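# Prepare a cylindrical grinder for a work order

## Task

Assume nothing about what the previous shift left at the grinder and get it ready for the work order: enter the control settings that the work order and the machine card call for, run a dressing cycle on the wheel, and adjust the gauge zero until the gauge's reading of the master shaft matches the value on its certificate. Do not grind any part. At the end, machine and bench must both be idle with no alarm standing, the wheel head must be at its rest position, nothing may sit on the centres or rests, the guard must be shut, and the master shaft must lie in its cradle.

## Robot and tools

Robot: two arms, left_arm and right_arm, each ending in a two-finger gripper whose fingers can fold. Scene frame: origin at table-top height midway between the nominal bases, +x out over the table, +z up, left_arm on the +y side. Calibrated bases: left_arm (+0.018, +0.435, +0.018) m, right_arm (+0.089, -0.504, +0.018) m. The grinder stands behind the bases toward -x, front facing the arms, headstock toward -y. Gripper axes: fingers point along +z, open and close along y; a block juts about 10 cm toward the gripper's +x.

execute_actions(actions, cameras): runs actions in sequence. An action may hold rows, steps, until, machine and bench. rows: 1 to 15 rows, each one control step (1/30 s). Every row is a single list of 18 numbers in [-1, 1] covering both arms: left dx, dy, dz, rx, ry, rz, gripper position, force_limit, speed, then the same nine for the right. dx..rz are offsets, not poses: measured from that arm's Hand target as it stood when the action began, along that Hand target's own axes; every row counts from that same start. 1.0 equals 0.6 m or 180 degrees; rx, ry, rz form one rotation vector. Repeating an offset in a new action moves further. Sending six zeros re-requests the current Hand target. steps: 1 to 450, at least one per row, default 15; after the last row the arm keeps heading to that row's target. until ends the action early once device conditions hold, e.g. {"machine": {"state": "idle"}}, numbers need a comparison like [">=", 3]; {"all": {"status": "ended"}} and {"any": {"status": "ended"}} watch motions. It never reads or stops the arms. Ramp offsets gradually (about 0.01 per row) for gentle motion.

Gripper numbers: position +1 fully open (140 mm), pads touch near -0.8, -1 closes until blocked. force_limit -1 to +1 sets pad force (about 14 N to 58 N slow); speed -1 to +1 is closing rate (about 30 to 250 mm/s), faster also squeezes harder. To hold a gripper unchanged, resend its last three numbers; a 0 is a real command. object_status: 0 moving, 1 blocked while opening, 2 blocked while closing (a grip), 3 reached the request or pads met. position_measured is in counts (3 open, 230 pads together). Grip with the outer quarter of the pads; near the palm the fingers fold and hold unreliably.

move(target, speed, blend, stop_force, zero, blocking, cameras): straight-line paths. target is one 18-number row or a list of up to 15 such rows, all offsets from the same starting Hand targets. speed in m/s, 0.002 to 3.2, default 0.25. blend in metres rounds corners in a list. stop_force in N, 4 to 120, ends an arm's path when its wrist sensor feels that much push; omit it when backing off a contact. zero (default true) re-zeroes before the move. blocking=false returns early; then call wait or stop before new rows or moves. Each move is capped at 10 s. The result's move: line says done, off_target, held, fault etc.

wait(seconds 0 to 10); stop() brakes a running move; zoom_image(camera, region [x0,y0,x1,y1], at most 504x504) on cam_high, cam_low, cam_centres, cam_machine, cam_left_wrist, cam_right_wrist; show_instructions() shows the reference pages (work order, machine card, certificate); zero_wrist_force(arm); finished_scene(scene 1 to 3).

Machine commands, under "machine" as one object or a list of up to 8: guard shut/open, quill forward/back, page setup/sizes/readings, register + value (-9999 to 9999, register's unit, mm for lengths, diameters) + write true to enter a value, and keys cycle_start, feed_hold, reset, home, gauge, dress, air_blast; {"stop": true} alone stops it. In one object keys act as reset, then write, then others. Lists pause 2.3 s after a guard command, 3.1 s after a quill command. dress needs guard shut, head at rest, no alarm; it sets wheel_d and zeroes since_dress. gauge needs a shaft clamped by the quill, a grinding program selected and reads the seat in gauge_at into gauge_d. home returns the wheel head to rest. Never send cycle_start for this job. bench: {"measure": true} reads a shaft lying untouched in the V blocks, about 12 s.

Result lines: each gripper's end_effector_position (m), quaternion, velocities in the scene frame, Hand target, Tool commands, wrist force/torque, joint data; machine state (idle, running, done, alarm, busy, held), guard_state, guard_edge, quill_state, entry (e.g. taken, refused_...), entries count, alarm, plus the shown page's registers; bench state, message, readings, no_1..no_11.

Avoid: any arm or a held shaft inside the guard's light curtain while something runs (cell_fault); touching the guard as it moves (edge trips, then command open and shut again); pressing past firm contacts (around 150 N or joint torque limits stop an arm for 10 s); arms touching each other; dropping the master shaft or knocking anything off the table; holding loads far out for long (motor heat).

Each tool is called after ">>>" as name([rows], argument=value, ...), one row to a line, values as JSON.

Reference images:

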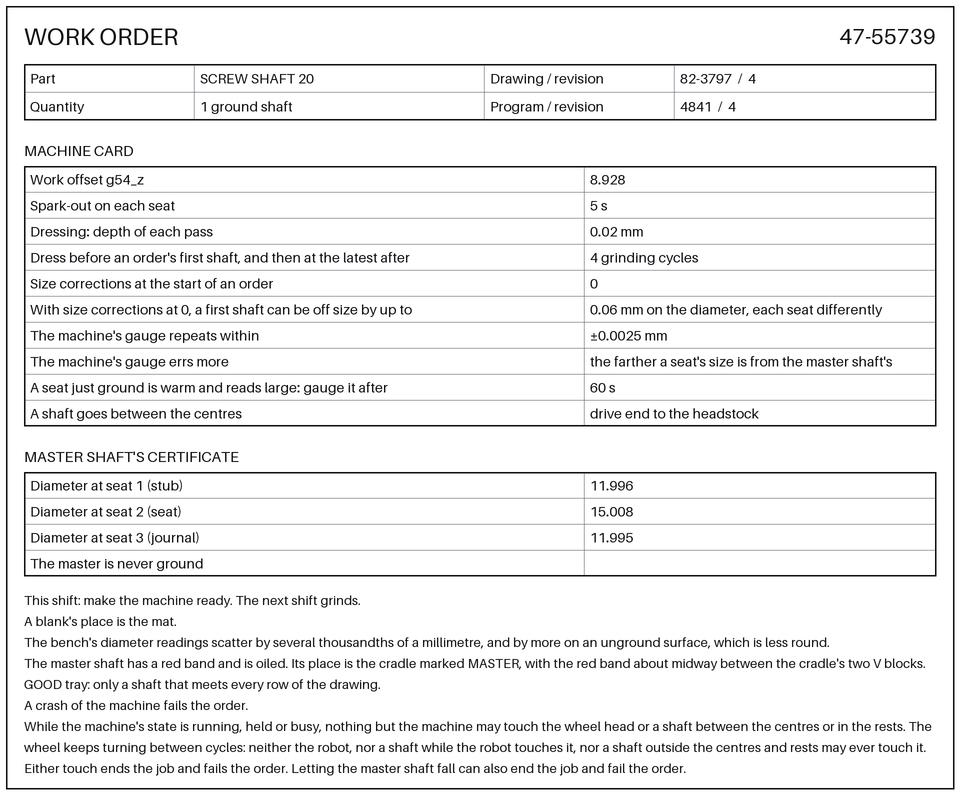

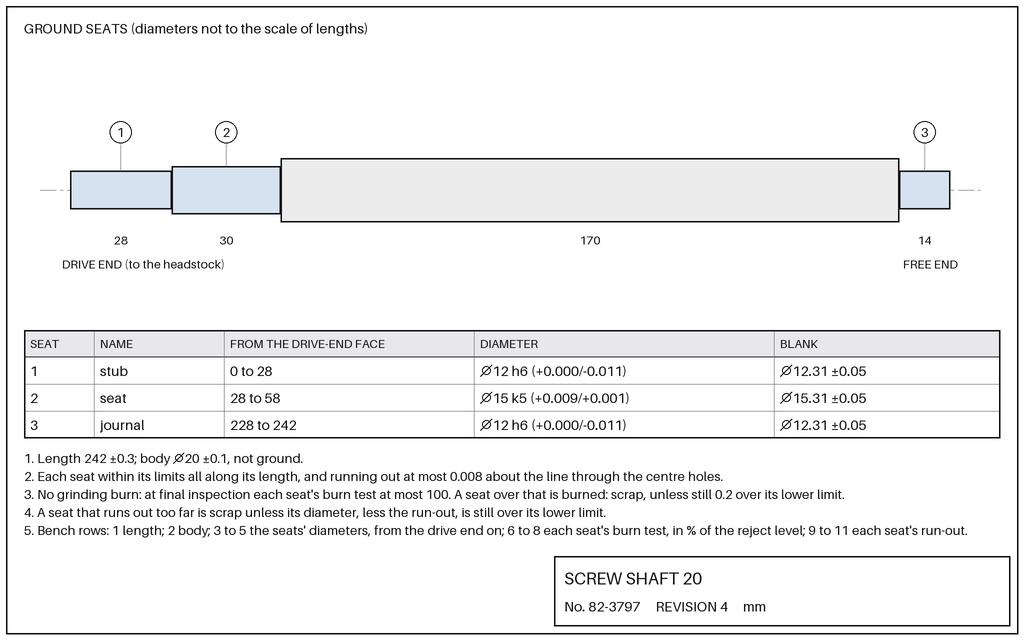

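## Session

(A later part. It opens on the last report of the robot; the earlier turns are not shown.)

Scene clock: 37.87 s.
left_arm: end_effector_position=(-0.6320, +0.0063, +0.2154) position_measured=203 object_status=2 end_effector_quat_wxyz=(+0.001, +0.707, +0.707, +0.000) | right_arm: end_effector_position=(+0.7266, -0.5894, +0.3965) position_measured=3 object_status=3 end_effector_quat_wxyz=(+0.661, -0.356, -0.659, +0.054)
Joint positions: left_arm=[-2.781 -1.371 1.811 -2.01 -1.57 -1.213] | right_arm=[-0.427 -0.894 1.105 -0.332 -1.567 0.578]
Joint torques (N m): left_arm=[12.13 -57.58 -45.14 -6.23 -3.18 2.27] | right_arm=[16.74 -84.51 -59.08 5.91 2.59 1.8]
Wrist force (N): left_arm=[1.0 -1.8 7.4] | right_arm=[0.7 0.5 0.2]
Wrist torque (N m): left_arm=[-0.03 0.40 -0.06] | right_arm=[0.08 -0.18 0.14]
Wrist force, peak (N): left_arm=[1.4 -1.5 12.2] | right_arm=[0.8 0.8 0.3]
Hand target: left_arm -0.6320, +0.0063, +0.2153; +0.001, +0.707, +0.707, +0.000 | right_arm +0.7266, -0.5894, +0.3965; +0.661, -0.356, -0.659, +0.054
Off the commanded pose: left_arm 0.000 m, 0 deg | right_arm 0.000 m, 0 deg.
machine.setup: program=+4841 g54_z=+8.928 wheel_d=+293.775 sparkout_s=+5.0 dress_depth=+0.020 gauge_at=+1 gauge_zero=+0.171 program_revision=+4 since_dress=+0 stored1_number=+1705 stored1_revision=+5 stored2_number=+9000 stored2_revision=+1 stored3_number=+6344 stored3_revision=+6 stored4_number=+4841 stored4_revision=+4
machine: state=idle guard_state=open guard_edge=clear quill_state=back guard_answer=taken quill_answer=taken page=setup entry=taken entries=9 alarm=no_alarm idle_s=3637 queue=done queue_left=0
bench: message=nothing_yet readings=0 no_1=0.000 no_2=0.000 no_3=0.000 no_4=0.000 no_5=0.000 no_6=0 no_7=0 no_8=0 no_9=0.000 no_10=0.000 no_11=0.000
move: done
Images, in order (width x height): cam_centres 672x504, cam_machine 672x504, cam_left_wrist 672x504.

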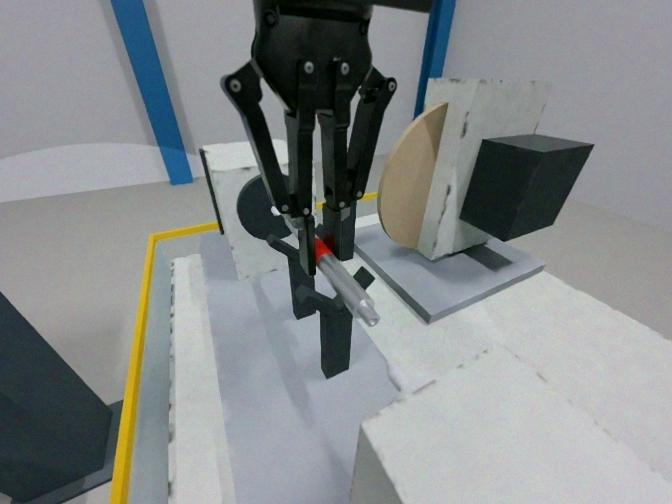

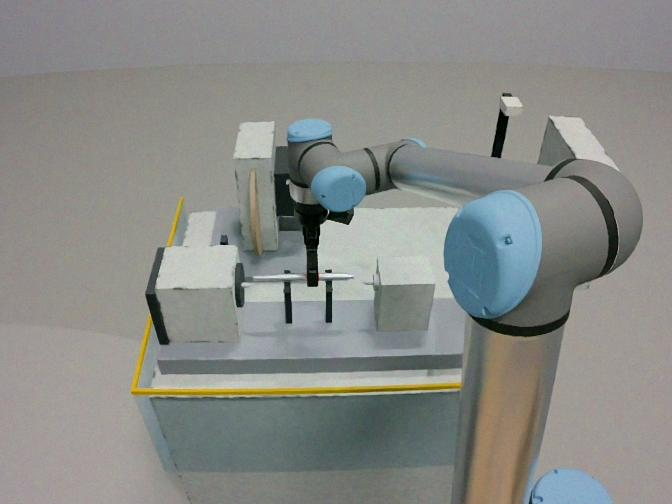

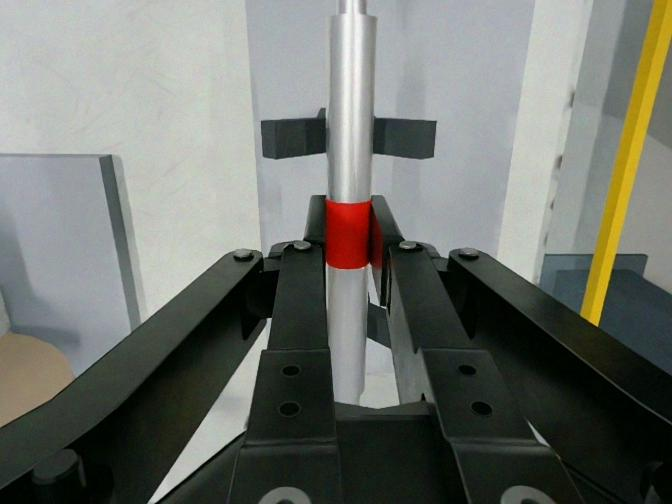

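>>> move(target=[0.0067,0,0.0317,0,0,0,-1,0.3,-1,0,0,0,0,0,0,1,1,1], speed=0.08)

>>> move(target=[0,0,0.02,0,0,0,-1,0.3,-1,0,0,0,0,0,0,1,1,1], speed=0.008, stop_force=9, cameras=["cam_machine","cam_centres","cam_left_wrist"])

Scene clock: 39.50 s.
left_arm: end_effector_position=(-0.6320, +0.0104, +0.1961) position_measured=203 object_status=2 end_effector_quat_wxyz=(+0.001, +0.707, +0.707, +0.000) end_effector_velocity=(+0.000, +0.000, +0.002) end_effector_angular_velocity=(+0.001, -0.001, +0.001) | right_arm: end_effector_position=(+0.7266, -0.5894, +0.3965) position_measured=3 object_status=3 end_effector_quat_wxyz=(+0.661, -0.356, -0.659, +0.054)
Joint positions: left_arm=[-2.786 -1.36 1.835 -2.045 -1.57 -1.218] | right_arm=[-0.427 -0.894 1.105 -0.332 -1.567 0.578]
Joint velocities: left_arm=[0 -0.001 -0.003 0.005 0 0] | right_arm=[within noise]
Joint torques (N m): left_arm=[1.49 -75.75 -57.02 -2.49 -2.04 -0.01] | right_arm=[16.55 -84.64 -58.92 5.93 2.53 1.94]
Wrist force (N): left_arm=[1.2 -2.0 7.0] | right_arm=[0.7 0.3 0.0]
Wrist torque (N m): left_arm=[-0.07 0.33 -0.05] | right_arm=[0.03 -0.20 0.15]
Wrist force, peak (N): left_arm=[1.5 -1.5 8.6] | right_arm=[1.0 0.5 0.1]
Hand target: left_arm -0.6320, +0.0103, +0.1963; +0.001, +0.707, +0.707, +0.000 | right_arm +0.7266, -0.5894, +0.3965; +0.661, -0.356, -0.659, +0.054
Off the commanded pose: left_arm 0.000 m, 0 deg | right_arm 0.000 m, 0 deg.
machine.setup: program=+4841 g54_z=+8.928 wheel_d=+293.775 sparkout_s=+5.0 dress_depth=+0.020 gauge_at=+1 gauge_zero=+0.171 program_revision=+4 since_dress=+0 stored1_number=+1705 stored1_revision=+5 stored2_number=+9000 stored2_revision=+1 stored3_number=+6344 stored3_revision=+6 stored4_number=+4841 stored4_revision=+4
machine: state=idle guard_state=open guard_edge=clear quill_state=back guard_answer=taken quill_answer=taken page=setup entry=taken entries=9 alarm=no_alarm idle_s=3639 queue=done queue_left=0
bench: message=nothing_yet readings=0 no_1=0.000 no_2=0.000 no_3=0.000 no_4=0.000 no_5=0.000 no_6=0 no_7=0 no_8=0 no_9=0.000 no_10=0.000 no_11=0.000
move: done

Scene clock: 40.97 s.
left_arm: end_effector_position=(-0.6320, +0.0103, +0.1928) position_measured=203 object_status=2 end_effector_quat_wxyz=(+0.001, +0.707, +0.707, +0.000) | right_arm: end_effector_position=(+0.7266, -0.5894, +0.3965) position_measured=3 object_status=3 end_effector_quat_wxyz=(+0.661, -0.356, -0.659, +0.054)
Joint positions: left_arm=[-2.786 -1.358 1.838 -2.051 -1.57 -1.218] | right_arm=[-0.427 -0.894 1.105 -0.332 -1.567 0.578]
Joint torques (N m): left_arm=[-0.73 -65.7 -53.35 -3.35 -1.23 1.11] | right_arm=[17.51 -85.34 -58.93 5.92 2.6 1.9]
Wrist force (N): left_arm=[1.6 3.3 -1.8] | right_arm=[0.3 0.6 0.0]
Wrist torque (N m): left_arm=[-0.15 0.27 -0.14] | right_arm=[0.09 -0.10 0.15]
Wrist force, peak (N): left_arm=[3.9 8.7 -15.5] | right_arm=[0.7 0.7 0.1]
Hand target: left_arm -0.6320, +0.0103, +0.1928; +0.001, +0.707, +0.707, +0.000 (not the last commanded pose) | right_arm +0.7266, -0.5894, +0.3965; +0.661, -0.356, -0.659, +0.054
Off the commanded pose: left_arm 0.009 m, 0 deg | right_arm 0.000 m, 0 deg.
machine.setup: program=+4841 g54_z=+8.928 wheel_d=+293.775 sparkout_s=+5.0 dress_depth=+0.020 gauge_at=+1 gauge_zero=+0.171 program_revision=+4 since_dress=+0 stored1_number=+1705 stored1_revision=+5 stored2_number=+9000 stored2_revision=+1 stored3_number=+6344 stored3_revision=+6 stored4_number=+4841 stored4_revision=+4
machine: state=idle guard_state=open guard_edge=clear quill_state=back guard_answer=taken quill_answer=taken page=setup entry=taken entries=9 alarm=no_alarm idle_s=3641 queue=done queue_left=0
bench: message=nothing_yet readings=0 no_1=0.000 no_2=0.000 no_3=0.000 no_4=0.000 no_5=0.000 no_6=0 no_7=0 no_8=0 no_9=0.000 no_10=0.000 no_11=0.000
move: contact (left_arm)
Images, in order (width x height): cam_centres 672x504, cam_machine 672x504, cam_left_wrist 672x504.

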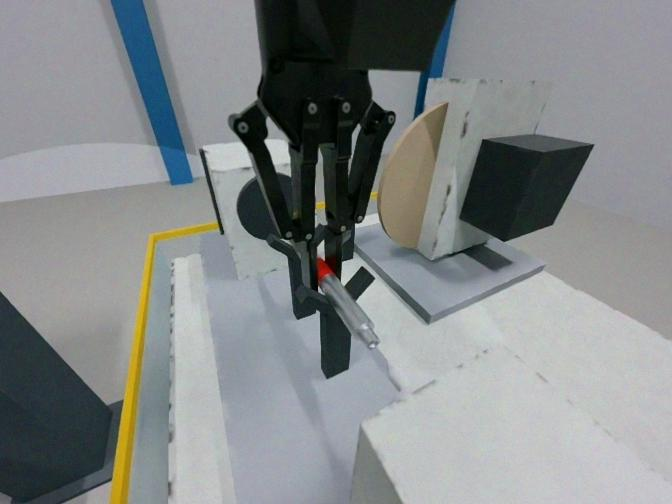

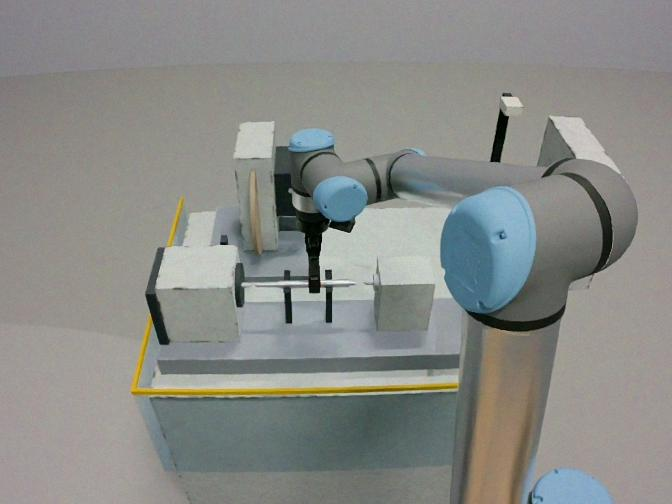

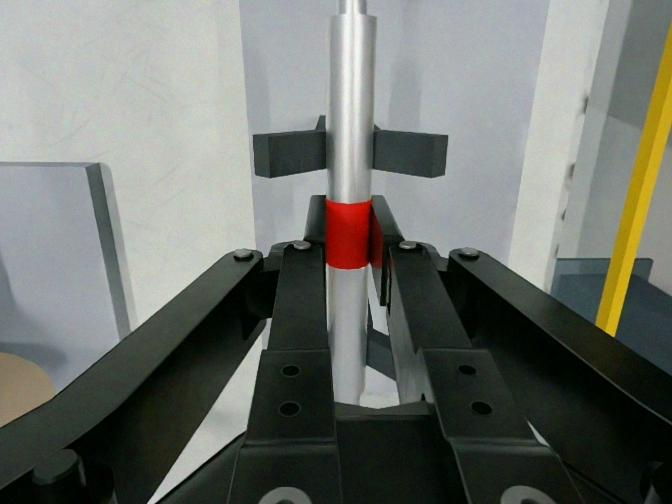

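>>> move(target=[0,0.0006,0.0003,0,0,0,-1,0.3,-1,0,0,0,0,0,0,1,1,1], speed=0.01)

>>> execute_actions([
  {"rows":[[0,0,0,0,0,0,-0.3,0.3,-1,0,0,0,0,0,0,1,1,1]],"steps":35},
], cameras=["cam_left_wrist","cam_centres"])

Scene clock: 42.07 s.
left_arm: end_effector_position=(-0.6317, +0.0103, +0.1927) position_measured=203 object_status=2 end_effector_quat_wxyz=(+0.001, +0.707, +0.707, +0.000) | right_arm: end_effector_position=(+0.7266, -0.5894, +0.3965) position_measured=3 object_status=3 end_effector_quat_wxyz=(+0.661, -0.356, -0.659, +0.054)
Joint positions: left_arm=[-2.786 -1.358 1.839 -2.052 -1.57 -1.218] | right_arm=[-0.427 -0.894 1.105 -0.332 -1.567 0.578]
Joint torques (N m): left_arm=[11.26 -66.78 -32.69 -3.67 -1.64 2.29] | right_arm=[16.99 -85.16 -59.12 5.57 2.69 1.73]
Wrist force (N): left_arm=[0.1 -5.8 -2.0] | right_arm=[0.7 0.3 -0.1]
Wrist torque (N m): left_arm=[0.26 0.29 -0.13] | right_arm=[0.03 -0.19 0.15]
Wrist force, peak (N): left_arm=[0.5 -6.1 -1.6] | right_arm=[0.7 0.8 0.0]
Hand target: left_arm -0.6316, +0.0103, +0.1927; +0.001, +0.707, +0.707, +0.000 | right_arm +0.7266, -0.5894, +0.3965; +0.661, -0.356, -0.659, +0.054
Off the commanded pose: left_arm 0.000 m, 0 deg | right_arm 0.000 m, 0 deg.
machine.setup: program=+4841 g54_z=+8.928 wheel_d=+293.775 sparkout_s=+5.0 dress_depth=+0.020 gauge_at=+1 gauge_zero=+0.171 program_revision=+4 since_dress=+0 stored1_number=+1705 stored1_revision=+5 stored2_number=+9000 stored2_revision=+1 stored3_number=+6344 stored3_revision=+6 stored4_number=+4841 stored4_revision=+4
machine: state=idle guard_state=open guard_edge=clear quill_state=back guard_answer=taken quill_answer=taken page=setup entry=taken entries=9 alarm=no_alarm idle_s=3642 queue=done queue_left=0
bench: message=nothing_yet readings=0 no_1=0.000 no_2=0.000 no_3=0.000 no_4=0.000 no_5=0.000 no_6=0 no_7=0 no_8=0 no_9=0.000 no_10=0.000 no_11=0.000
move: done

Scene clock: 43.43 s.
left_arm: end_effector_position=(-0.6316, +0.0103, +0.1927) position_measured=167 object_status=3 end_effector_quat_wxyz=(+0.001, +0.707, +0.707, +0.000) | right_arm: end_effector_position=(+0.7266, -0.5894, +0.3965) position_measured=3 object_status=3 end_effector_quat_wxyz=(+0.661, -0.356, -0.659, +0.054)
Joint positions: left_arm=[-2.786 -1.358 1.839 -2.051 -1.57 -1.218] | right_arm=[-0.427 -0.894 1.105 -0.332 -1.567 0.578]
Joint torques (N m): left_arm=[9.77 -60.05 -53.13 -2.22 -1.36 2.44] | right_arm=[17.17 -83.77 -58.7 5.85 2.68 1.78]
Wrist force (N): left_arm=[1.8 -0.9 2.7] | right_arm=[0.5 0.3 -0.3]
Wrist torque (N m): left_arm=[0.16 0.13 -0.04] | right_arm=[0.03 -0.14 0.15]
Wrist force, peak (N): left_arm=[0.2 -5.9 -2.2] | right_arm=[0.8 0.8 0.0]
Hand target: left_arm -0.6316, +0.0103, +0.1927; +0.001, +0.707, +0.707, +0.000 | right_arm +0.7266, -0.5894, +0.3965; +0.661, -0.356, -0.659, +0.054
Off the commanded pose: left_arm 0.000 m, 0 deg | right_arm 0.000 m, 0 deg.
machine.setup: program=+4841 g54_z=+8.928 wheel_d=+293.775 sparkout_s=+5.0 dress_depth=+0.020 gauge_at=+1 gauge_zero=+0.171 program_revision=+4 since_dress=+0 stored1_number=+1705 stored1_revision=+5 stored2_number=+9000 stored2_revision=+1 stored3_number=+6344 stored3_revision=+6 stored4_number=+4841 stored4_revision=+4
machine: state=idle guard_state=open guard_edge=clear quill_state=back guard_answer=taken quill_answer=taken page=setup entry=taken entries=9 alarm=no_alarm idle_s=3643 queue=done queue_left=0
bench: message=nothing_yet readings=0 no_1=0.000 no_2=0.000 no_3=0.000 no_4=0.000 no_5=0.000 no_6=0 no_7=0 no_8=0 no_9=0.000 no_10=0.000 no_11=0.000
Images, in order (width x height): cam_centres 672x504, cam_left_wrist 672x504.

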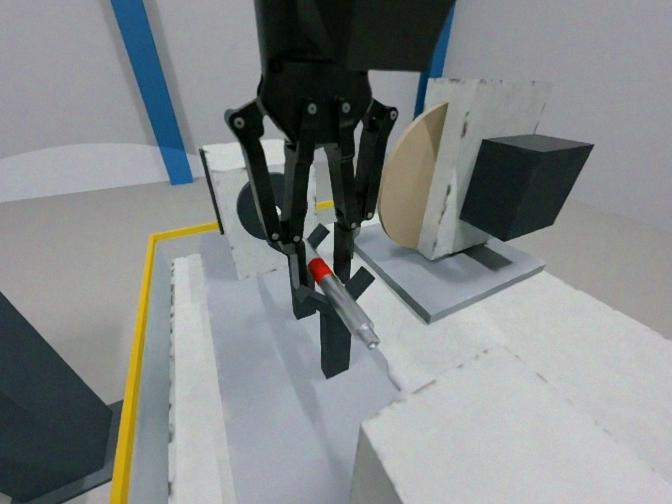

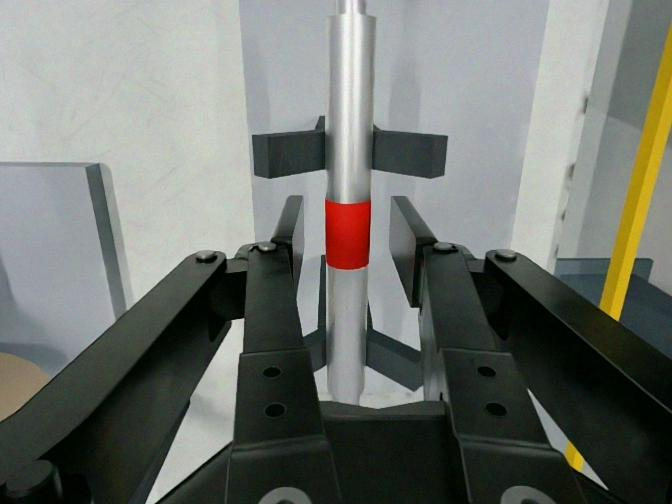

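>>> move([
  [0,0,-0.15,0,0,0,-0.3,0.3,-1,0,0,0,0,0,0,1,1,1],
  [0,0.1,-0.679,0,0,0,-0.3,0.3,-1,0,0,0,0,0,0,1,1,1],
], speed=[0.15,0.3], blend=0.04)

>>> execute_actions([
  {"machine":{"quill":"forward"},"steps":150,"until":{"machine":{"quill_state":["!=","back"]}}},
  {"steps":150,"until":{"machine":{"quill_state":["!=","between"]}}},
], cameras=["cam_centres","cam_machine"])

>>> zoom_image(camera="cam_centres", region=[200, 140, 440, 380])

>>> zoom_image(camera="cam_machine", region=[220, 190, 380, 310])

Scene clock: 47.63 s.
left_arm: end_effector_position=(-0.5718, +0.0106, +0.5999) position_measured=167 object_status=3 end_effector_quat_wxyz=(+0.001, +0.707, +0.707, +0.000) | right_arm: end_effector_position=(+0.7266, -0.5894, +0.3965) position_measured=3 object_status=3 end_effector_quat_wxyz=(+0.661, -0.356, -0.659, +0.054)
Joint positions: left_arm=[-2.757 -1.524 1.295 -1.342 -1.569 -1.189] | right_arm=[-0.427 -0.894 1.105 -0.332 -1.567 0.578]
Joint torques (N m): left_arm=[-11.28 -61.5 -55.98 -3.61 -3.34 -1.95] | right_arm=[16.86 -84.36 -58.84 5.62 2.64 1.74]
Wrist force (N): left_arm=[1.7 -0.9 2.9] | right_arm=[0.7 0.3 0.1]
Wrist torque (N m): left_arm=[0.20 0.13 -0.19] | right_arm=[0.02 -0.19 0.15]
Wrist force, peak (N): left_arm=[1.5 -0.7 6.1] | right_arm=[0.8 0.9 0.1]
Hand target: left_arm -0.5718, +0.0107, +0.6001; +0.001, +0.707, +0.707, +0.000 | right_arm +0.7266, -0.5894, +0.3965; +0.661, -0.356, -0.659, +0.054
Off the commanded pose: left_arm 0.000 m, 0 deg | right_arm 0.000 m, 0 deg.
machine.setup: program=+4841 g54_z=+8.928 wheel_d=+293.775 sparkout_s=+5.0 dress_depth=+0.020 gauge_at=+1 gauge_zero=+0.171 program_revision=+4 since_dress=+0 stored1_number=+1705 stored1_revision=+5 stored2_number=+9000 stored2_revision=+1 stored3_number=+6344 stored3_revision=+6 stored4_number=+4841 stored4_revision=+4
machine: state=idle guard_state=open guard_edge=clear quill_state=back guard_answer=taken quill_answer=taken page=setup entry=taken entries=9 alarm=no_alarm idle_s=3647 queue=done queue_left=0
bench: message=nothing_yet readings=0 no_1=0.000 no_2=0.000 no_3=0.000 no_4=0.000 no_5=0.000 no_6=0 no_7=0 no_8=0 no_9=0.000 no_10=0.000 no_11=0.000
move: done

Scene clock: 50.40 s.
left_arm: end_effector_position=(-0.5718, +0.0107, +0.6001) position_measured=167 object_status=3 end_effector_quat_wxyz=(+0.001, +0.707, +0.707, +0.000) | right_arm: end_effector_position=(+0.7266, -0.5894, +0.3965) position_measured=3 object_status=3 end_effector_quat_wxyz=(+0.661, -0.356, -0.659, +0.054)
Joint positions: left_arm=[-2.757 -1.524 1.295 -1.341 -1.57 -1.189] | right_arm=[-0.427 -0.894 1.105 -0.332 -1.567 0.578]
Joint torques (N m): left_arm=[-12.92 -60.09 -58.04 -2.12 -3.4 -1.75] | right_arm=[15.45 -85.3 -58.32 5.62 2.59 1.65]
Wrist force (N): left_arm=[1.5 -0.5 2.9] | right_arm=[0.5 0.7 0.1]
Wrist torque (N m): left_arm=[0.29 0.18 -0.20] | right_arm=[0.10 -0.13 0.15]
Wrist force, peak (N): left_arm=[2.0 -0.8 2.9] | right_arm=[1.0 0.6 0.0]
Hand target: left_arm -0.5718, +0.0107, +0.6001; +0.001, +0.707, +0.707, +0.000 | right_arm +0.7266, -0.5894, +0.3965; +0.661, -0.356, -0.659, +0.054
Tool commands: left_gripper/position=-0.3 left_gripper/force_limit=+0.3 left_gripper/speed=-1.0 right_gripper/position=+1.0 right_gripper/force_limit=+1.0 right_gripper/speed=+1.0
Off the commanded pose: left_arm 0.000 m, 0 deg | right_arm 0.000 m, 0 deg.
machine.setup: program=+4841 g54_z=+8.928 wheel_d=+293.775 sparkout_s=+5.0 dress_depth=+0.020 gauge_at=+1 gauge_zero=+0.171 program_revision=+4 since_dress=+0 stored1_number=+1705 stored1_revision=+5 stored2_number=+9000 stored2_revision=+1 stored3_number=+6344 stored3_revision=+6 stored4_number=+4841 stored4_revision=+4
machine: state=idle guard_state=open guard_edge=clear quill_state=clamped guard_answer=taken quill_answer=taken page=setup entry=taken entries=9 alarm=no_alarm idle_s=3650 queue=running queue_left=0
bench: message=nothing_yet readings=0 no_1=0.000 no_2=0.000 no_3=0.000 no_4=0.000 no_5=0.000 no_6=0 no_7=0 no_8=0 no_9=0.000 no_10=0.000 no_11=0.000
Images, in order (width x height): cam_centres 672x504, cam_machine 672x504.

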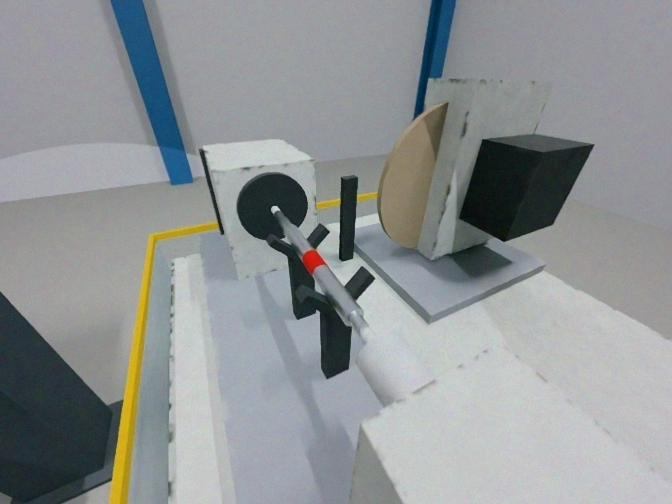

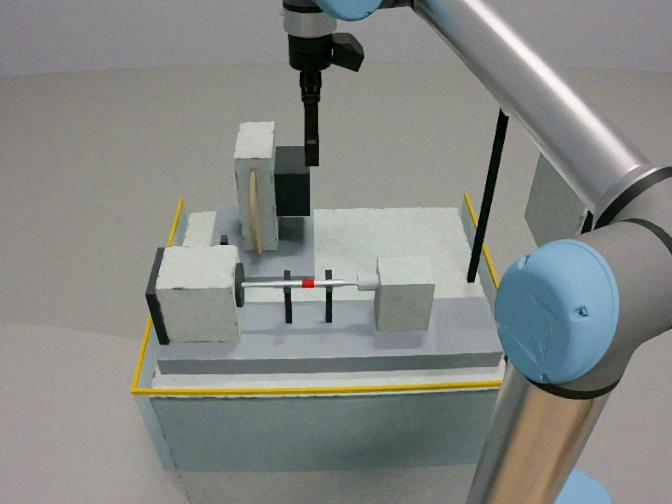

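Scaled by 2.100.

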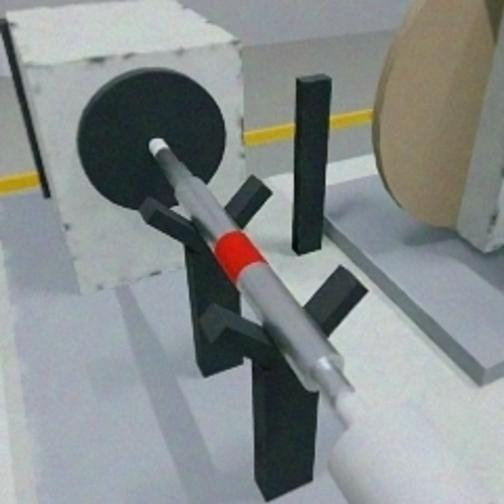

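Scaled by 3.150.

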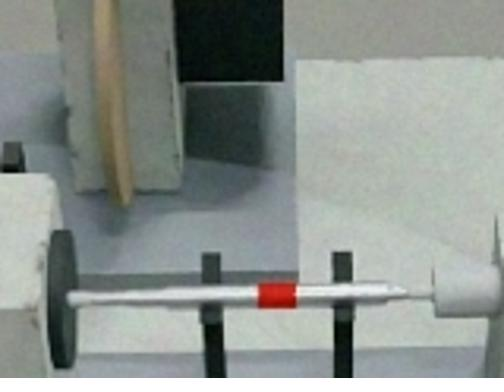

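Clamped. Shut the guard and gauge.

>>> execute_actions([
  {"machine":[{"guard":"shut"},{"page":"readings","register":"gauge_at","value":1,"write":true,"gauge":true},{"register":"gauge_at","value":2,"write":true,"gauge":true},{"register":"gauge_at","value":3,"write":true,"gauge":true}],"steps":450,"until":{"machine":{"queue":["!=","running"]}}},
])

>>> execute_actions([
  {"machine":[{"gauge":true},{"register":"gauge_at","value":2,"write":true,"gauge":true},{"register":"gauge_at","value":1,"write":true,"gauge":true},{"page":"sizes"}],"steps":450,"until":{"machine":{"queue":["!=","running"]}}},
  {"machine":{"page":"readings"},"steps":1},
])

Scene clock: 65.43 s.
left_arm: end_effector_position=(-0.5718, +0.0107, +0.6001) position_measured=167 object_status=3 end_effector_quat_wxyz=(+0.001, +0.707, +0.707, +0.000) | right_arm: end_effector_position=(+0.7266, -0.5894, +0.3965) position_measured=3 object_status=3 end_effector_quat_wxyz=(+0.661, -0.356, -0.659, +0.054)
Joint positions: left_arm=[-2.757 -1.524 1.295 -1.341 -1.57 -1.189] | right_arm=[-0.427 -0.894 1.105 -0.332 -1.567 0.578]
Joint torques (N m): left_arm=[-11.46 -62.1 -56.96 -2.61 -3.46 -1.24] | right_arm=[17.03 -84.79 -57.72 5.37 2.77 1.98]
Wrist force (N): left_arm=[1.8 -0.9 2.8] | right_arm=[0.3 0.5 0.0]
Wrist torque (N m): left_arm=[0.20 0.10 -0.19] | right_arm=[0.07 -0.10 0.15]
Wrist force, peak (N): left_arm=[2.2 -0.5 2.9] | right_arm=[1.0 0.7 0.0]
Hand target: left_arm -0.5718, +0.0107, +0.6001; +0.001, +0.707, +0.707, +0.000 | right_arm +0.7266, -0.5894, +0.3965; +0.661, -0.356, -0.659, +0.054
Tool commands: left_gripper/position=-0.3 left_gripper/force_limit=+0.3 left_gripper/speed=-1.0 right_gripper/position=+1.0 right_gripper/force_limit=+1.0 right_gripper/speed=+1.0
Off the commanded pose: left_arm 0.000 m, 0 deg | right_arm 0.000 m, 0 deg.
machine.readings: gauge_d=+12.014 gauge_d_1=+12.015 gauge_d_2=+15.026 gauge_d_3=+12.014 pos_x=+0.000 pos_z=+0.000 load_peak=+0.0 cycles=+0
machine: state=idle guard_state=shut guard_edge=clear quill_state=clamped guard_answer=taken quill_answer=taken page=readings entry=taken entries=15 alarm=no_alarm idle_s=3665 queue=done queue_left=0
bench: message=nothing_yet readings=0 no_1=0.000 no_2=0.000 no_3=0.000 no_4=0.000 no_5=0.000 no_6=0 no_7=0 no_8=0 no_9=0.000 no_10=0.000 no_11=0.000

Scene clock: 77.83 s.
left_arm: end_effector_position=(-0.5718, +0.0107, +0.6001) position_measured=167 object_status=3 end_effector_quat_wxyz=(+0.001, +0.707, +0.707, +0.000) | right_arm: end_effector_position=(+0.7266, -0.5894, +0.3965) position_measured=3 object_status=3 end_effector_quat_wxyz=(+0.661, -0.356, -0.659, +0.054)
Joint positions: left_arm=[-2.757 -1.524 1.295 -1.341 -1.57 -1.189] | right_arm=[-0.427 -0.894 1.105 -0.332 -1.567 0.578]
Joint torques (N m): left_arm=[-10.72 -59.86 -57.49 -2.55 -3.11 -1.3] | right_arm=[16.8 -85.58 -56.22 4.97 2.86 1.61]
Wrist force (N): left_arm=[1.5 -0.5 2.7] | right_arm=[0.7 0.9 -0.2]
Wrist torque (N m): left_arm=[0.30 0.18 -0.20] | right_arm=[0.16 -0.20 0.15]
Wrist force, peak (N): left_arm=[2.2 -0.8 3.0] | right_arm=[0.9 0.9 -0.2]
Hand target: left_arm -0.5718, +0.0107, +0.6001; +0.001, +0.707, +0.707, +0.000 | right_arm +0.7266, -0.5894, +0.3965; +0.661, -0.356, -0.659, +0.054
Tool commands: left_gripper/position=-0.3 left_gripper/force_limit=+0.3 left_gripper/speed=-1.0 right_gripper/position=+1.0 right_gripper/force_limit=+1.0 right_gripper/speed=+1.0
Off the commanded pose: left_arm 0.000 m, 0 deg | right_arm 0.000 m, 0 deg.
machine.readings: gauge_d=+12.015 gauge_d_1=+12.015 gauge_d_2=+15.027 gauge_d_3=+12.013 pos_x=+0.000 pos_z=+0.000 load_peak=+0.0 cycles=+0
machine: state=idle guard_state=shut guard_edge=clear quill_state=clamped guard_answer=taken quill_answer=taken page=readings entry=taken entries=20 alarm=no_alarm idle_s=3677 queue=done queue_left=0
bench: message=nothing_yet readings=0 no_1=0.000 no_2=0.000 no_3=0.000 no_4=0.000 no_5=0.000 no_6=0 no_7=0 no_8=0 no_9=0.000 no_10=0.000 no_11=0.000

>>> execute_actions([
  {"machine":[{"register":"gauge_zero","value":0.1897,"write":true,"gauge":true},{"register":"gauge_at","value":3,"write":true,"gauge":true},{"register":"gauge_at","value":1,"write":true},{"quill":"back"},{"guard":"open"}],"steps":450,"until":{"machine":{"queue":["!=","running"],"guard_state":"open"}}},
], cameras=["cam_machine","cam_centres"])

>>> zoom_image(camera="cam_machine", region=[220, 190, 380, 310])

Scene clock: 92.13 s.
left_arm: end_effector_position=(-0.5718, +0.0107, +0.6001) position_measured=167 object_status=3 end_effector_quat_wxyz=(+0.001, +0.707, +0.707, +0.000) | right_arm: end_effector_position=(+0.7266, -0.5894, +0.3965) position_measured=3 object_status=3 end_effector_quat_wxyz=(+0.661, -0.356, -0.659, +0.054)
Joint positions: left_arm=[-2.757 -1.524 1.295 -1.341 -1.57 -1.189] | right_arm=[-0.427 -0.894 1.105 -0.332 -1.567 0.578]
Joint torques (N m): left_arm=[-12.71 -60.15 -56.18 -2.88 -3.42 -0.67] | right_arm=[16.23 -84.7 -55.88 4.54 2.84 1.64]
Wrist force (N): left_arm=[1.7 -0.6 2.6] | right_arm=[0.4 0.5 -0.1]
Wrist torque (N m): left_arm=[0.28 0.13 -0.20] | right_arm=[0.06 -0.13 0.15]
Wrist force, peak (N): left_arm=[2.1 -0.7 3.2] | right_arm=[0.6 1.1 -0.1]
Hand target: left_arm -0.5718, +0.0107, +0.6001; +0.001, +0.707, +0.707, +0.000 | right_arm +0.7266, -0.5894, +0.3965; +0.661, -0.356, -0.659, +0.054
Tool commands: left_gripper/position=-0.3 left_gripper/force_limit=+0.3 left_gripper/speed=-1.0 right_gripper/position=+1.0 right_gripper/force_limit=+1.0 right_gripper/speed=+1.0
Off the commanded pose: left_arm 0.000 m, 0 deg | right_arm 0.000 m, 0 deg.
machine.readings: gauge_d=+11.996 gauge_d_1=+0.000 gauge_d_2=+0.000 gauge_d_3=+0.000 pos_x=+0.000 pos_z=+0.000 load_peak=+0.0 cycles=+0
machine: state=idle guard_state=open guard_edge=clear quill_state=back guard_answer=taken quill_answer=taken page=readings entry=taken entries=25 alarm=no_alarm idle_s=3691 queue=done queue_left=0
bench: message=nothing_yet readings=0 no_1=0.000 no_2=0.000 no_3=0.000 no_4=0.000 no_5=0.000 no_6=0 no_7=0 no_8=0 no_9=0.000 no_10=0.000 no_11=0.000
Images, in order (width x height): cam_centres 672x504, cam_machine 672x504.

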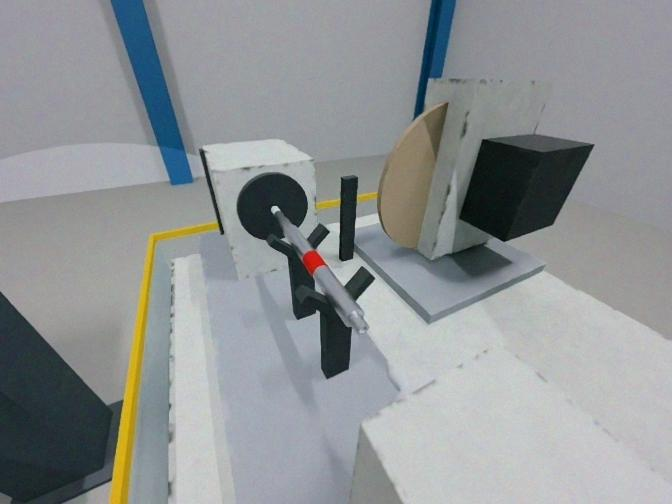

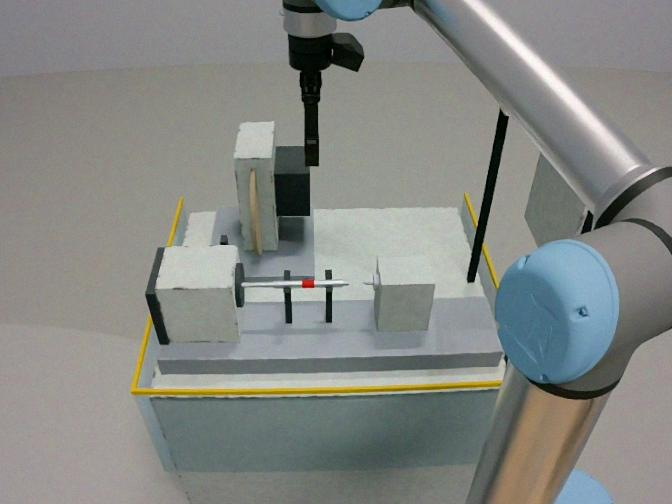

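Scaled by 3.150.

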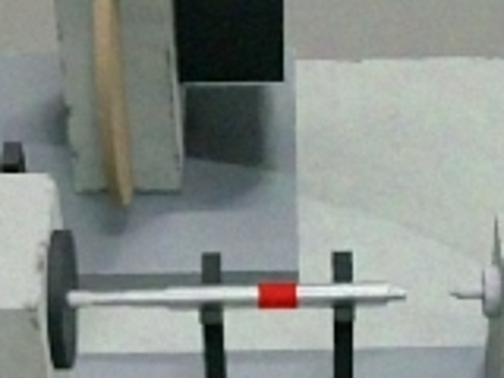

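>>> move([
  [-0.0255,-0.1,0.461,0,0,0,-0.3,0.3,-1,0,0,0,0,0,0,1,1,1],
  [-0.0255,-0.1,0.678,0,0,0,-0.3,0.3,-1,0,0,0,0,0,0,1,1,1],
], speed=[0.3,0.12], blend=[0.02,0], cameras=["cam_left_wrist"])

>>> execute_actions([
  {"rows":[[0,0,0,0,0,0,-1,0.3,-1,0,0,0,0,0,0,1,1,1]],"steps":50},
])

Scene clock: 95.20 s.
left_arm: end_effector_position=(-0.6316, -0.0050, +0.1933) position_measured=167 object_status=3 end_effector_quat_wxyz=(+0.001, +0.707, +0.707, +0.000) | right_arm: end_effector_position=(+0.7266, -0.5894, +0.3965) position_measured=3 object_status=3 end_effector_quat_wxyz=(+0.661, -0.356, -0.659, +0.054)
Joint positions: left_arm=[-2.767 -1.346 1.822 -2.047 -1.57 -1.199] | right_arm=[-0.427 -0.894 1.105 -0.332 -1.567 0.578]
Joint torques (N m): left_arm=[12.35 -61.73 -47.61 -4.56 3.71 2.49] | right_arm=[17.3 -85.84 -56.04 4.73 2.81 1.61]
Wrist force (N): left_arm=[1.7 -0.8 3.0] | right_arm=[0.2 0.7 -0.2]
Wrist torque (N m): left_arm=[0.20 0.15 -0.05] | right_arm=[0.12 -0.07 0.14]
Wrist force, peak (N): left_arm=[1.5 -1.7 5.6] | right_arm=[0.6 0.9 -0.4]
Hand target: left_arm -0.6316, -0.0050, +0.1933; +0.001, +0.707, +0.707, +0.000 | right_arm +0.7266, -0.5894, +0.3965; +0.661, -0.356, -0.659, +0.054
Off the commanded pose: left_arm 0.000 m, 0 deg | right_arm 0.000 m, 0 deg.
machine.readings: gauge_d=+11.996 gauge_d_1=+0.000 gauge_d_2=+0.000 gauge_d_3=+0.000 pos_x=+0.000 pos_z=+0.000 load_peak=+0.0 cycles=+0
machine: state=idle guard_state=open guard_edge=clear quill_state=back guard_answer=taken quill_answer=taken page=readings entry=taken entries=25 alarm=no_alarm idle_s=3694 queue=done queue_left=0
bench: message=nothing_yet readings=0 no_1=0.000 no_2=0.000 no_3=0.000 no_4=0.000 no_5=0.000 no_6=0 no_7=0 no_8=0 no_9=0.000 no_10=0.000 no_11=0.000
move: done
Images, in order (width x height): cam_left_wrist 672x504.

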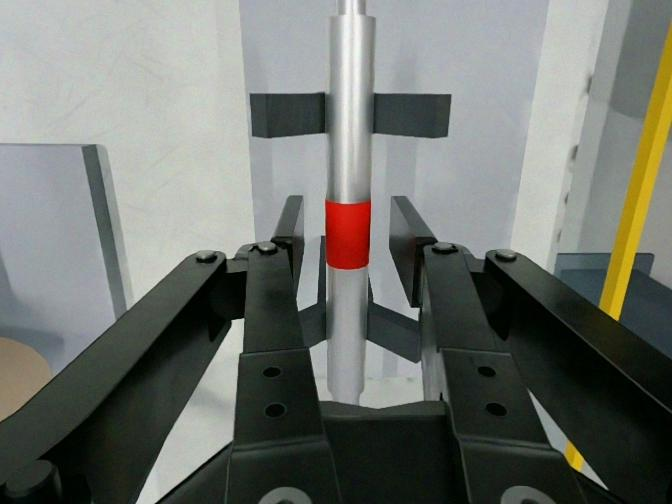

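Scene clock: 97.07 s.
left_arm: end_effector_position=(-0.6317, -0.0050, +0.1933) position_measured=203 object_status=2 end_effector_quat_wxyz=(+0.001, +0.707, +0.707, +0.000) | right_arm: end_effector_position=(+0.7266, -0.5894, +0.3965) position_measured=3 object_status=3 end_effector_quat_wxyz=(+0.661, -0.356, -0.659, +0.054)
Joint positions: left_arm=[-2.767 -1.346 1.822 -2.047 -1.57 -1.199] | right_arm=[-0.427 -0.894 1.105 -0.332 -1.567 0.578]
Joint torques (N m): left_arm=[10.45 -54.98 -35.65 -2.64 3.56 2.68] | right_arm=[18.06 -84.91 -55.41 4.6 2.82 1.47]
Wrist force (N): left_arm=[2.0 -5.5 -0.6] | right_arm=[0.8 0.5 -0.3]
Wrist torque (N m): left_arm=[0.22 0.15 -0.15] | right_arm=[0.07 -0.19 0.15]
Wrist force, peak (N): left_arm=[2.0 -5.7 -0.7] | right_arm=[0.8 0.8 0.1]
Hand target: left_arm -0.6316, -0.0050, +0.1933; +0.001, +0.707, +0.707, +0.000 | right_arm +0.7266, -0.5894, +0.3965; +0.661, -0.356, -0.659, +0.054
Off the commanded pose: left_arm 0.000 m, 0 deg | right_arm 0.000 m, 0 deg.
machine.readings: gauge_d=+11.996 gauge_d_1=+0.000 gauge_d_2=+0.000 gauge_d_3=+0.000 pos_x=+0.000 pos_z=+0.000 load_peak=+0.0 cycles=+0
machine: state=idle guard_state=open guard_edge=clear quill_state=back guard_answer=taken quill_answer=taken page=readings entry=taken entries=25 alarm=no_alarm idle_s=3696 queue=done queue_left=0
bench: message=nothing_yet readings=0 no_1=0.000 no_2=0.000 no_3=0.000 no_4=0.000 no_5=0.000 no_6=0 no_7=0 no_8=0 no_9=0.000 no_10=0.000 no_11=0.000

>>> move([
  [0.0167,0,-0.001,0,0,0,-1,0.3,-1,0,0,0,0,0,0,1,1,1],
  [0.0167,0,-0.394,0,0,0,-1,0.3,-1,0,0,0,0,0,0,1,1,1],
  [-0.0917,0.9943,-0.394,0,0,0,-1,0.3,-1,0,0,0,0,0,0,1,1,1],
], speed=[0.04,0.18,0.3], blend=[0,0.06,0])

Scene clock: 102.10 s.
left_arm: end_effector_position=(-0.0353, -0.0603, +0.4300) position_measured=203 object_status=2 end_effector_quat_wxyz=(+0.001, +0.707, +0.707, +0.000) | right_arm: end_effector_position=(+0.7266, -0.5894, +0.3965) position_measured=3 object_status=3 end_effector_quat_wxyz=(+0.661, -0.356, -0.659, +0.054)
Joint positions: left_arm=[-2.031 -1.948 1.944 -1.568 -1.57 -0.464] | right_arm=[-0.427 -0.894 1.105 -0.332 -1.567 0.578]
Joint torques (N m): left_arm=[9.16 -26.5 -58.71 -7.82 -1.67 1.98] | right_arm=[17.11 -84.24 -54.99 4.52 2.68 1.65]
Wrist force (N): left_arm=[1.8 -1.0 8.0] | right_arm=[0.4 0.8 -0.1]
Wrist torque (N m): left_arm=[0.21 0.24 -0.04] | right_arm=[0.15 -0.12 0.15]
Wrist force, peak (N): left_arm=[1.8 -0.9 12.1] | right_arm=[0.7 1.2 -0.1]
Hand target: left_arm -0.0352, -0.0603, +0.4300; +0.001, +0.707, +0.707, +0.000 | right_arm +0.7266, -0.5894, +0.3965; +0.661, -0.356, -0.659, +0.054
Off the commanded pose: left_arm 0.000 m, 0 deg | right_arm 0.000 m, 0 deg.
machine.readings: gauge_d=+11.996 gauge_d_1=+0.000 gauge_d_2=+0.000 gauge_d_3=+0.000 pos_x=+0.000 pos_z=+0.000 load_peak=+0.0 cycles=+0
machine: state=idle guard_state=open guard_edge=clear quill_state=back guard_answer=taken quill_answer=taken page=readings entry=taken entries=25 alarm=no_alarm idle_s=3701 queue=done queue_left=0
bench: message=nothing_yet readings=0 no_1=0.000 no_2=0.000 no_3=0.000 no_4=0.000 no_5=0.000 no_6=0 no_7=0 no_8=0 no_9=0.000 no_10=0.000 no_11=0.000
move: done

>>> move(target=[-0.05,0.53,0.017,0,0,-0.15,-1,0.3,-1,0,0,0,0,0,0,1,1,1], speed=0.3)

Scene clock: 104.00 s.
left_arm: end_effector_position=(+0.2826, -0.0907, +0.4200) position_measured=203 object_status=2 end_effector_quat_wxyz=(+0.000, +0.523, +0.852, +0.000) | right_arm: end_effector_position=(+0.7266, -0.5894, +0.3965) position_measured=3 object_status=3 end_effector_quat_wxyz=(+0.661, -0.356, -0.659, +0.054)
Joint positions: left_arm=[-1.4 -1.782 1.848 -1.637 -1.571 -0.304] | right_arm=[-0.427 -0.894 1.105 -0.332 -1.567 0.578]
Joint torques (N m): left_arm=[15.29 -26.18 -52.22 -3 -1.1 -2.75] | right_arm=[15.89 -85.82 -55.15 4.47 2.74 1.79]
Wrist force (N): left_arm=[1.6 -1.1 7.7] | right_arm=[0.5 0.6 0.0]
Wrist torque (N m): left_arm=[0.18 0.23 -0.13] | right_arm=[0.09 -0.13 0.14]
Wrist force, peak (N): left_arm=[2.0 -6.4 8.0] | right_arm=[0.7 1.0 -0.3]
Hand target: left_arm +0.2827, -0.0906, +0.4200; +0.000, +0.523, +0.852, +0.000 | right_arm +0.7266, -0.5894, +0.3965; +0.661, -0.356, -0.659, +0.054
Off the commanded pose: left_arm 0.000 m, 0 deg | right_arm 0.000 m, 0 deg.
machine.readings: gauge_d=+11.996 gauge_d_1=+0.000 gauge_d_2=+0.000 gauge_d_3=+0.000 pos_x=+0.000 pos_z=+0.000 load_peak=+0.0 cycles=+0
machine: state=idle guard_state=open guard_edge=clear quill_state=back guard_answer=taken quill_answer=taken page=readings entry=taken entries=25 alarm=no_alarm idle_s=3703 queue=done queue_left=0
bench: message=nothing_yet readings=0 no_1=0.000 no_2=0.000 no_3=0.000 no_4=0.000 no_5=0.000 no_6=0 no_7=0 no_8=0 no_9=0.000 no_10=0.000 no_11=0.000
move: done

>>> execute_actions([
  {"machine":[{"page":"setup"},{"guard":"shut"}],"steps":2},
])

>>> move([
  [0.35,0.751,0.283,0,0,-0.3806,-1,0.3,-1,0,0,0,0,0,0,1,1,1],
  [0.35,0.751,0.565,0,0,-0.3806,-1,0.3,-1,0,0,0,0,0,0,1,1,1],
], speed=[0.3,0.15], blend=[0.02,0], cameras=["cam_left_wrist"])

Scene clock: 104.67 s.
left_arm: end_effector_position=(+0.2827, -0.0906, +0.4200) position_measured=203 object_status=2 end_effector_quat_wxyz=(+0.000, +0.523, +0.852, +0.000) | right_arm: end_effector_position=(+0.7266, -0.5894, +0.3965) position_measured=3 object_status=3 end_effector_quat_wxyz=(+0.661, -0.356, -0.659, +0.054)
Joint positions: left_arm=[-1.4 -1.782 1.848 -1.637 -1.571 -0.304] | right_arm=[-0.427 -0.894 1.105 -0.332 -1.567 0.578]
Joint torques (N m): left_arm=[12.12 -23.37 -53.65 -2.68 3.98 -2.44] | right_arm=[16.42 -84.68 -55.3 4.43 2.65 1.68]
Wrist force (N): left_arm=[1.8 -1.0 8.0] | right_arm=[0.9 1.0 -0.1]
Wrist torque (N m): left_arm=[0.19 0.18 -0.12] | right_arm=[0.17 -0.22 0.15]
Wrist force, peak (N): left_arm=[1.7 -1.1 8.2] | right_arm=[0.9 1.0 -0.1]
Hand target: left_arm +0.2827, -0.0906, +0.4200; +0.000, +0.523, +0.852, +0.000 | right_arm +0.7266, -0.5894, +0.3965; +0.661, -0.356, -0.659, +0.054
Tool commands: left_gripper/position=-1.0 left_gripper/force_limit=+0.3 left_gripper/speed=-1.0 right_gripper/position=+1.0 right_gripper/force_limit=+1.0 right_gripper/speed=+1.0
Off the commanded pose: left_arm 0.000 m, 0 deg | right_arm 0.000 m, 0 deg.
machine.setup: program=+4841 g54_z=+8.928 wheel_d=+293.775 sparkout_s=+5.0 dress_depth=+0.020 gauge_at=+1 gauge_zero=+0.190 program_revision=+4 since_dress=+0 stored1_number=+1705 stored1_revision=+5 stored2_number=+9000 stored2_revision=+1 stored3_number=+6344 stored3_revision=+6 stored4_number=+4841 stored4_revision=+4
machine: state=idle guard_state=between guard_edge=clear quill_state=back guard_answer=taken quill_answer=taken page=setup entry=taken entries=25 alarm=no_alarm idle_s=3704 queue=running queue_left=0
bench: message=nothing_yet readings=0 no_1=0.000 no_2=0.000 no_3=0.000 no_4=0.000 no_5=0.000 no_6=0 no_7=0 no_8=0 no_9=0.000 no_10=0.000 no_11=0.000

Scene clock: 108.30 s.
left_arm: end_effector_position=(+0.5894, +0.3003, +0.0807) position_measured=203 object_status=2 end_effector_quat_wxyz=(+0.000, -0.048, +0.999, -0.001) | right_arm: end_effector_position=(+0.7266, -0.5894, +0.3965) position_measured=3 object_status=3 end_effector_quat_wxyz=(+0.661, -0.356, -0.659, +0.054)
Joint positions: left_arm=[-0.527 -1.534 2.284 -2.322 -1.572 -0.627] | right_arm=[-0.427 -0.894 1.105 -0.332 -1.567 0.578]
Joint torques (N m): left_arm=[-0.78 -34.18 -42.05 -6.06 3.87 1.55] | right_arm=[17.89 -85.09 -54.85 4.56 2.76 1.69]
Wrist force (N): left_arm=[1.7 -1.2 7.7] | right_arm=[0.6 0.4 -0.3]
Wrist torque (N m): left_arm=[0.10 0.18 -0.17] | right_arm=[0.04 -0.16 0.15]
Wrist force, peak (N): left_arm=[1.8 -1.0 11.3] | right_arm=[1.0 0.9 -0.3]
Hand target: left_arm +0.5894, +0.3003, +0.0807; +0.000, -0.048, +0.999, -0.001 | right_arm +0.7266, -0.5894, +0.3965; +0.661, -0.356, -0.659, +0.054
Off the commanded pose: left_arm 0.000 m, 0 deg | right_arm 0.000 m, 0 deg.
machine.setup: program=+4841 g54_z=+8.928 wheel_d=+293.775 sparkout_s=+5.0 dress_depth=+0.020 gauge_at=+1 gauge_zero=+0.190 program_revision=+4 since_dress=+0 stored1_number=+1705 stored1_revision=+5 stored2_number=+9000 stored2_revision=+1 stored3_number=+6344 stored3_revision=+6 stored4_number=+4841 stored4_revision=+4
machine: state=idle guard_state=shut guard_edge=clear quill_state=back guard_answer=taken quill_answer=taken page=setup entry=taken entries=25 alarm=no_alarm idle_s=3707 queue=done queue_left=0
bench: message=nothing_yet readings=0 no_1=0.000 no_2=0.000 no_3=0.000 no_4=0.000 no_5=0.000 no_6=0 no_7=0 no_8=0 no_9=0.000 no_10=0.000 no_11=0.000
move: done
Images, in order (width x height): cam_left_wrist 672x504.

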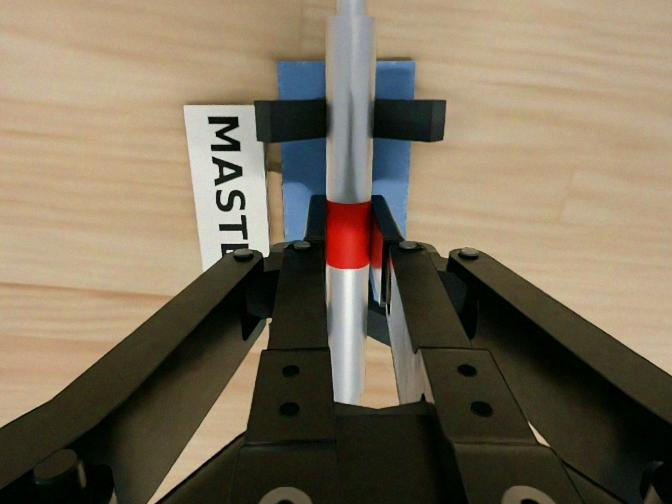

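>>> move(target=[0,0.0005,0.02,0,0,0,-1,0.3,-1,0,0,0,0,0,0,1,1,1], speed=0.008, stop_force=9)

Scene clock: 110.57 s.
left_arm: end_effector_position=(+0.5894, +0.3006, +0.0731) position_measured=203 object_status=2 end_effector_quat_wxyz=(+0.000, -0.048, +0.999, -0.001) | right_arm: end_effector_position=(+0.7266, -0.5894, +0.3965) position_measured=3 object_status=3 end_effector_quat_wxyz=(+0.661, -0.356, -0.659, +0.054)
Joint positions: left_arm=[-0.527 -1.523 2.291 -2.34 -1.572 -0.626] | right_arm=[-0.427 -0.894 1.105 -0.332 -1.567 0.578]
Joint torques (N m): left_arm=[-13.28 -51.22 -46.81 -3.17 -4.47 1.54] | right_arm=[16.9 -84.96 -54.64 4.45 2.69 1.61]
Wrist force (N): left_arm=[2.1 0.9 2.1] | right_arm=[0.5 0.6 0.1]
Wrist torque (N m): left_arm=[0.01 0.01 -0.49] | right_arm=[0.09 -0.14 0.15]
Wrist force, peak (N): left_arm=[2.3 7.7 -8.9] | right_arm=[0.5 1.2 -0.2]
Hand target: left_arm +0.5894, +0.3005, +0.0731; +0.000, -0.048, +0.999, -0.001 (not the last commanded pose) | right_arm +0.7266, -0.5894, +0.3965; +0.661, -0.356, -0.659, +0.054
Off the commanded pose: left_arm 0.004 m, 0 deg | right_arm 0.000 m, 0 deg.
machine.setup: program=+4841 g54_z=+8.928 wheel_d=+293.775 sparkout_s=+5.0 dress_depth=+0.020 gauge_at=+1 gauge_zero=+0.190 program_revision=+4 since_dress=+0 stored1_number=+1705 stored1_revision=+5 stored2_number=+9000 stored2_revision=+1 stored3_number=+6344 stored3_revision=+6 stored4_number=+4841 stored4_revision=+4
machine: state=idle guard_state=shut guard_edge=clear quill_state=back guard_answer=taken quill_answer=taken page=setup entry=taken entries=25 alarm=no_alarm idle_s=3709 queue=done queue_left=0
bench: message=nothing_yet readings=0 no_1=0.000 no_2=0.000 no_3=0.000 no_4=0.000 no_5=0.000 no_6=0 no_7=0 no_8=0 no_9=0.000 no_10=0.000 no_11=0.000
move: contact (left_arm)


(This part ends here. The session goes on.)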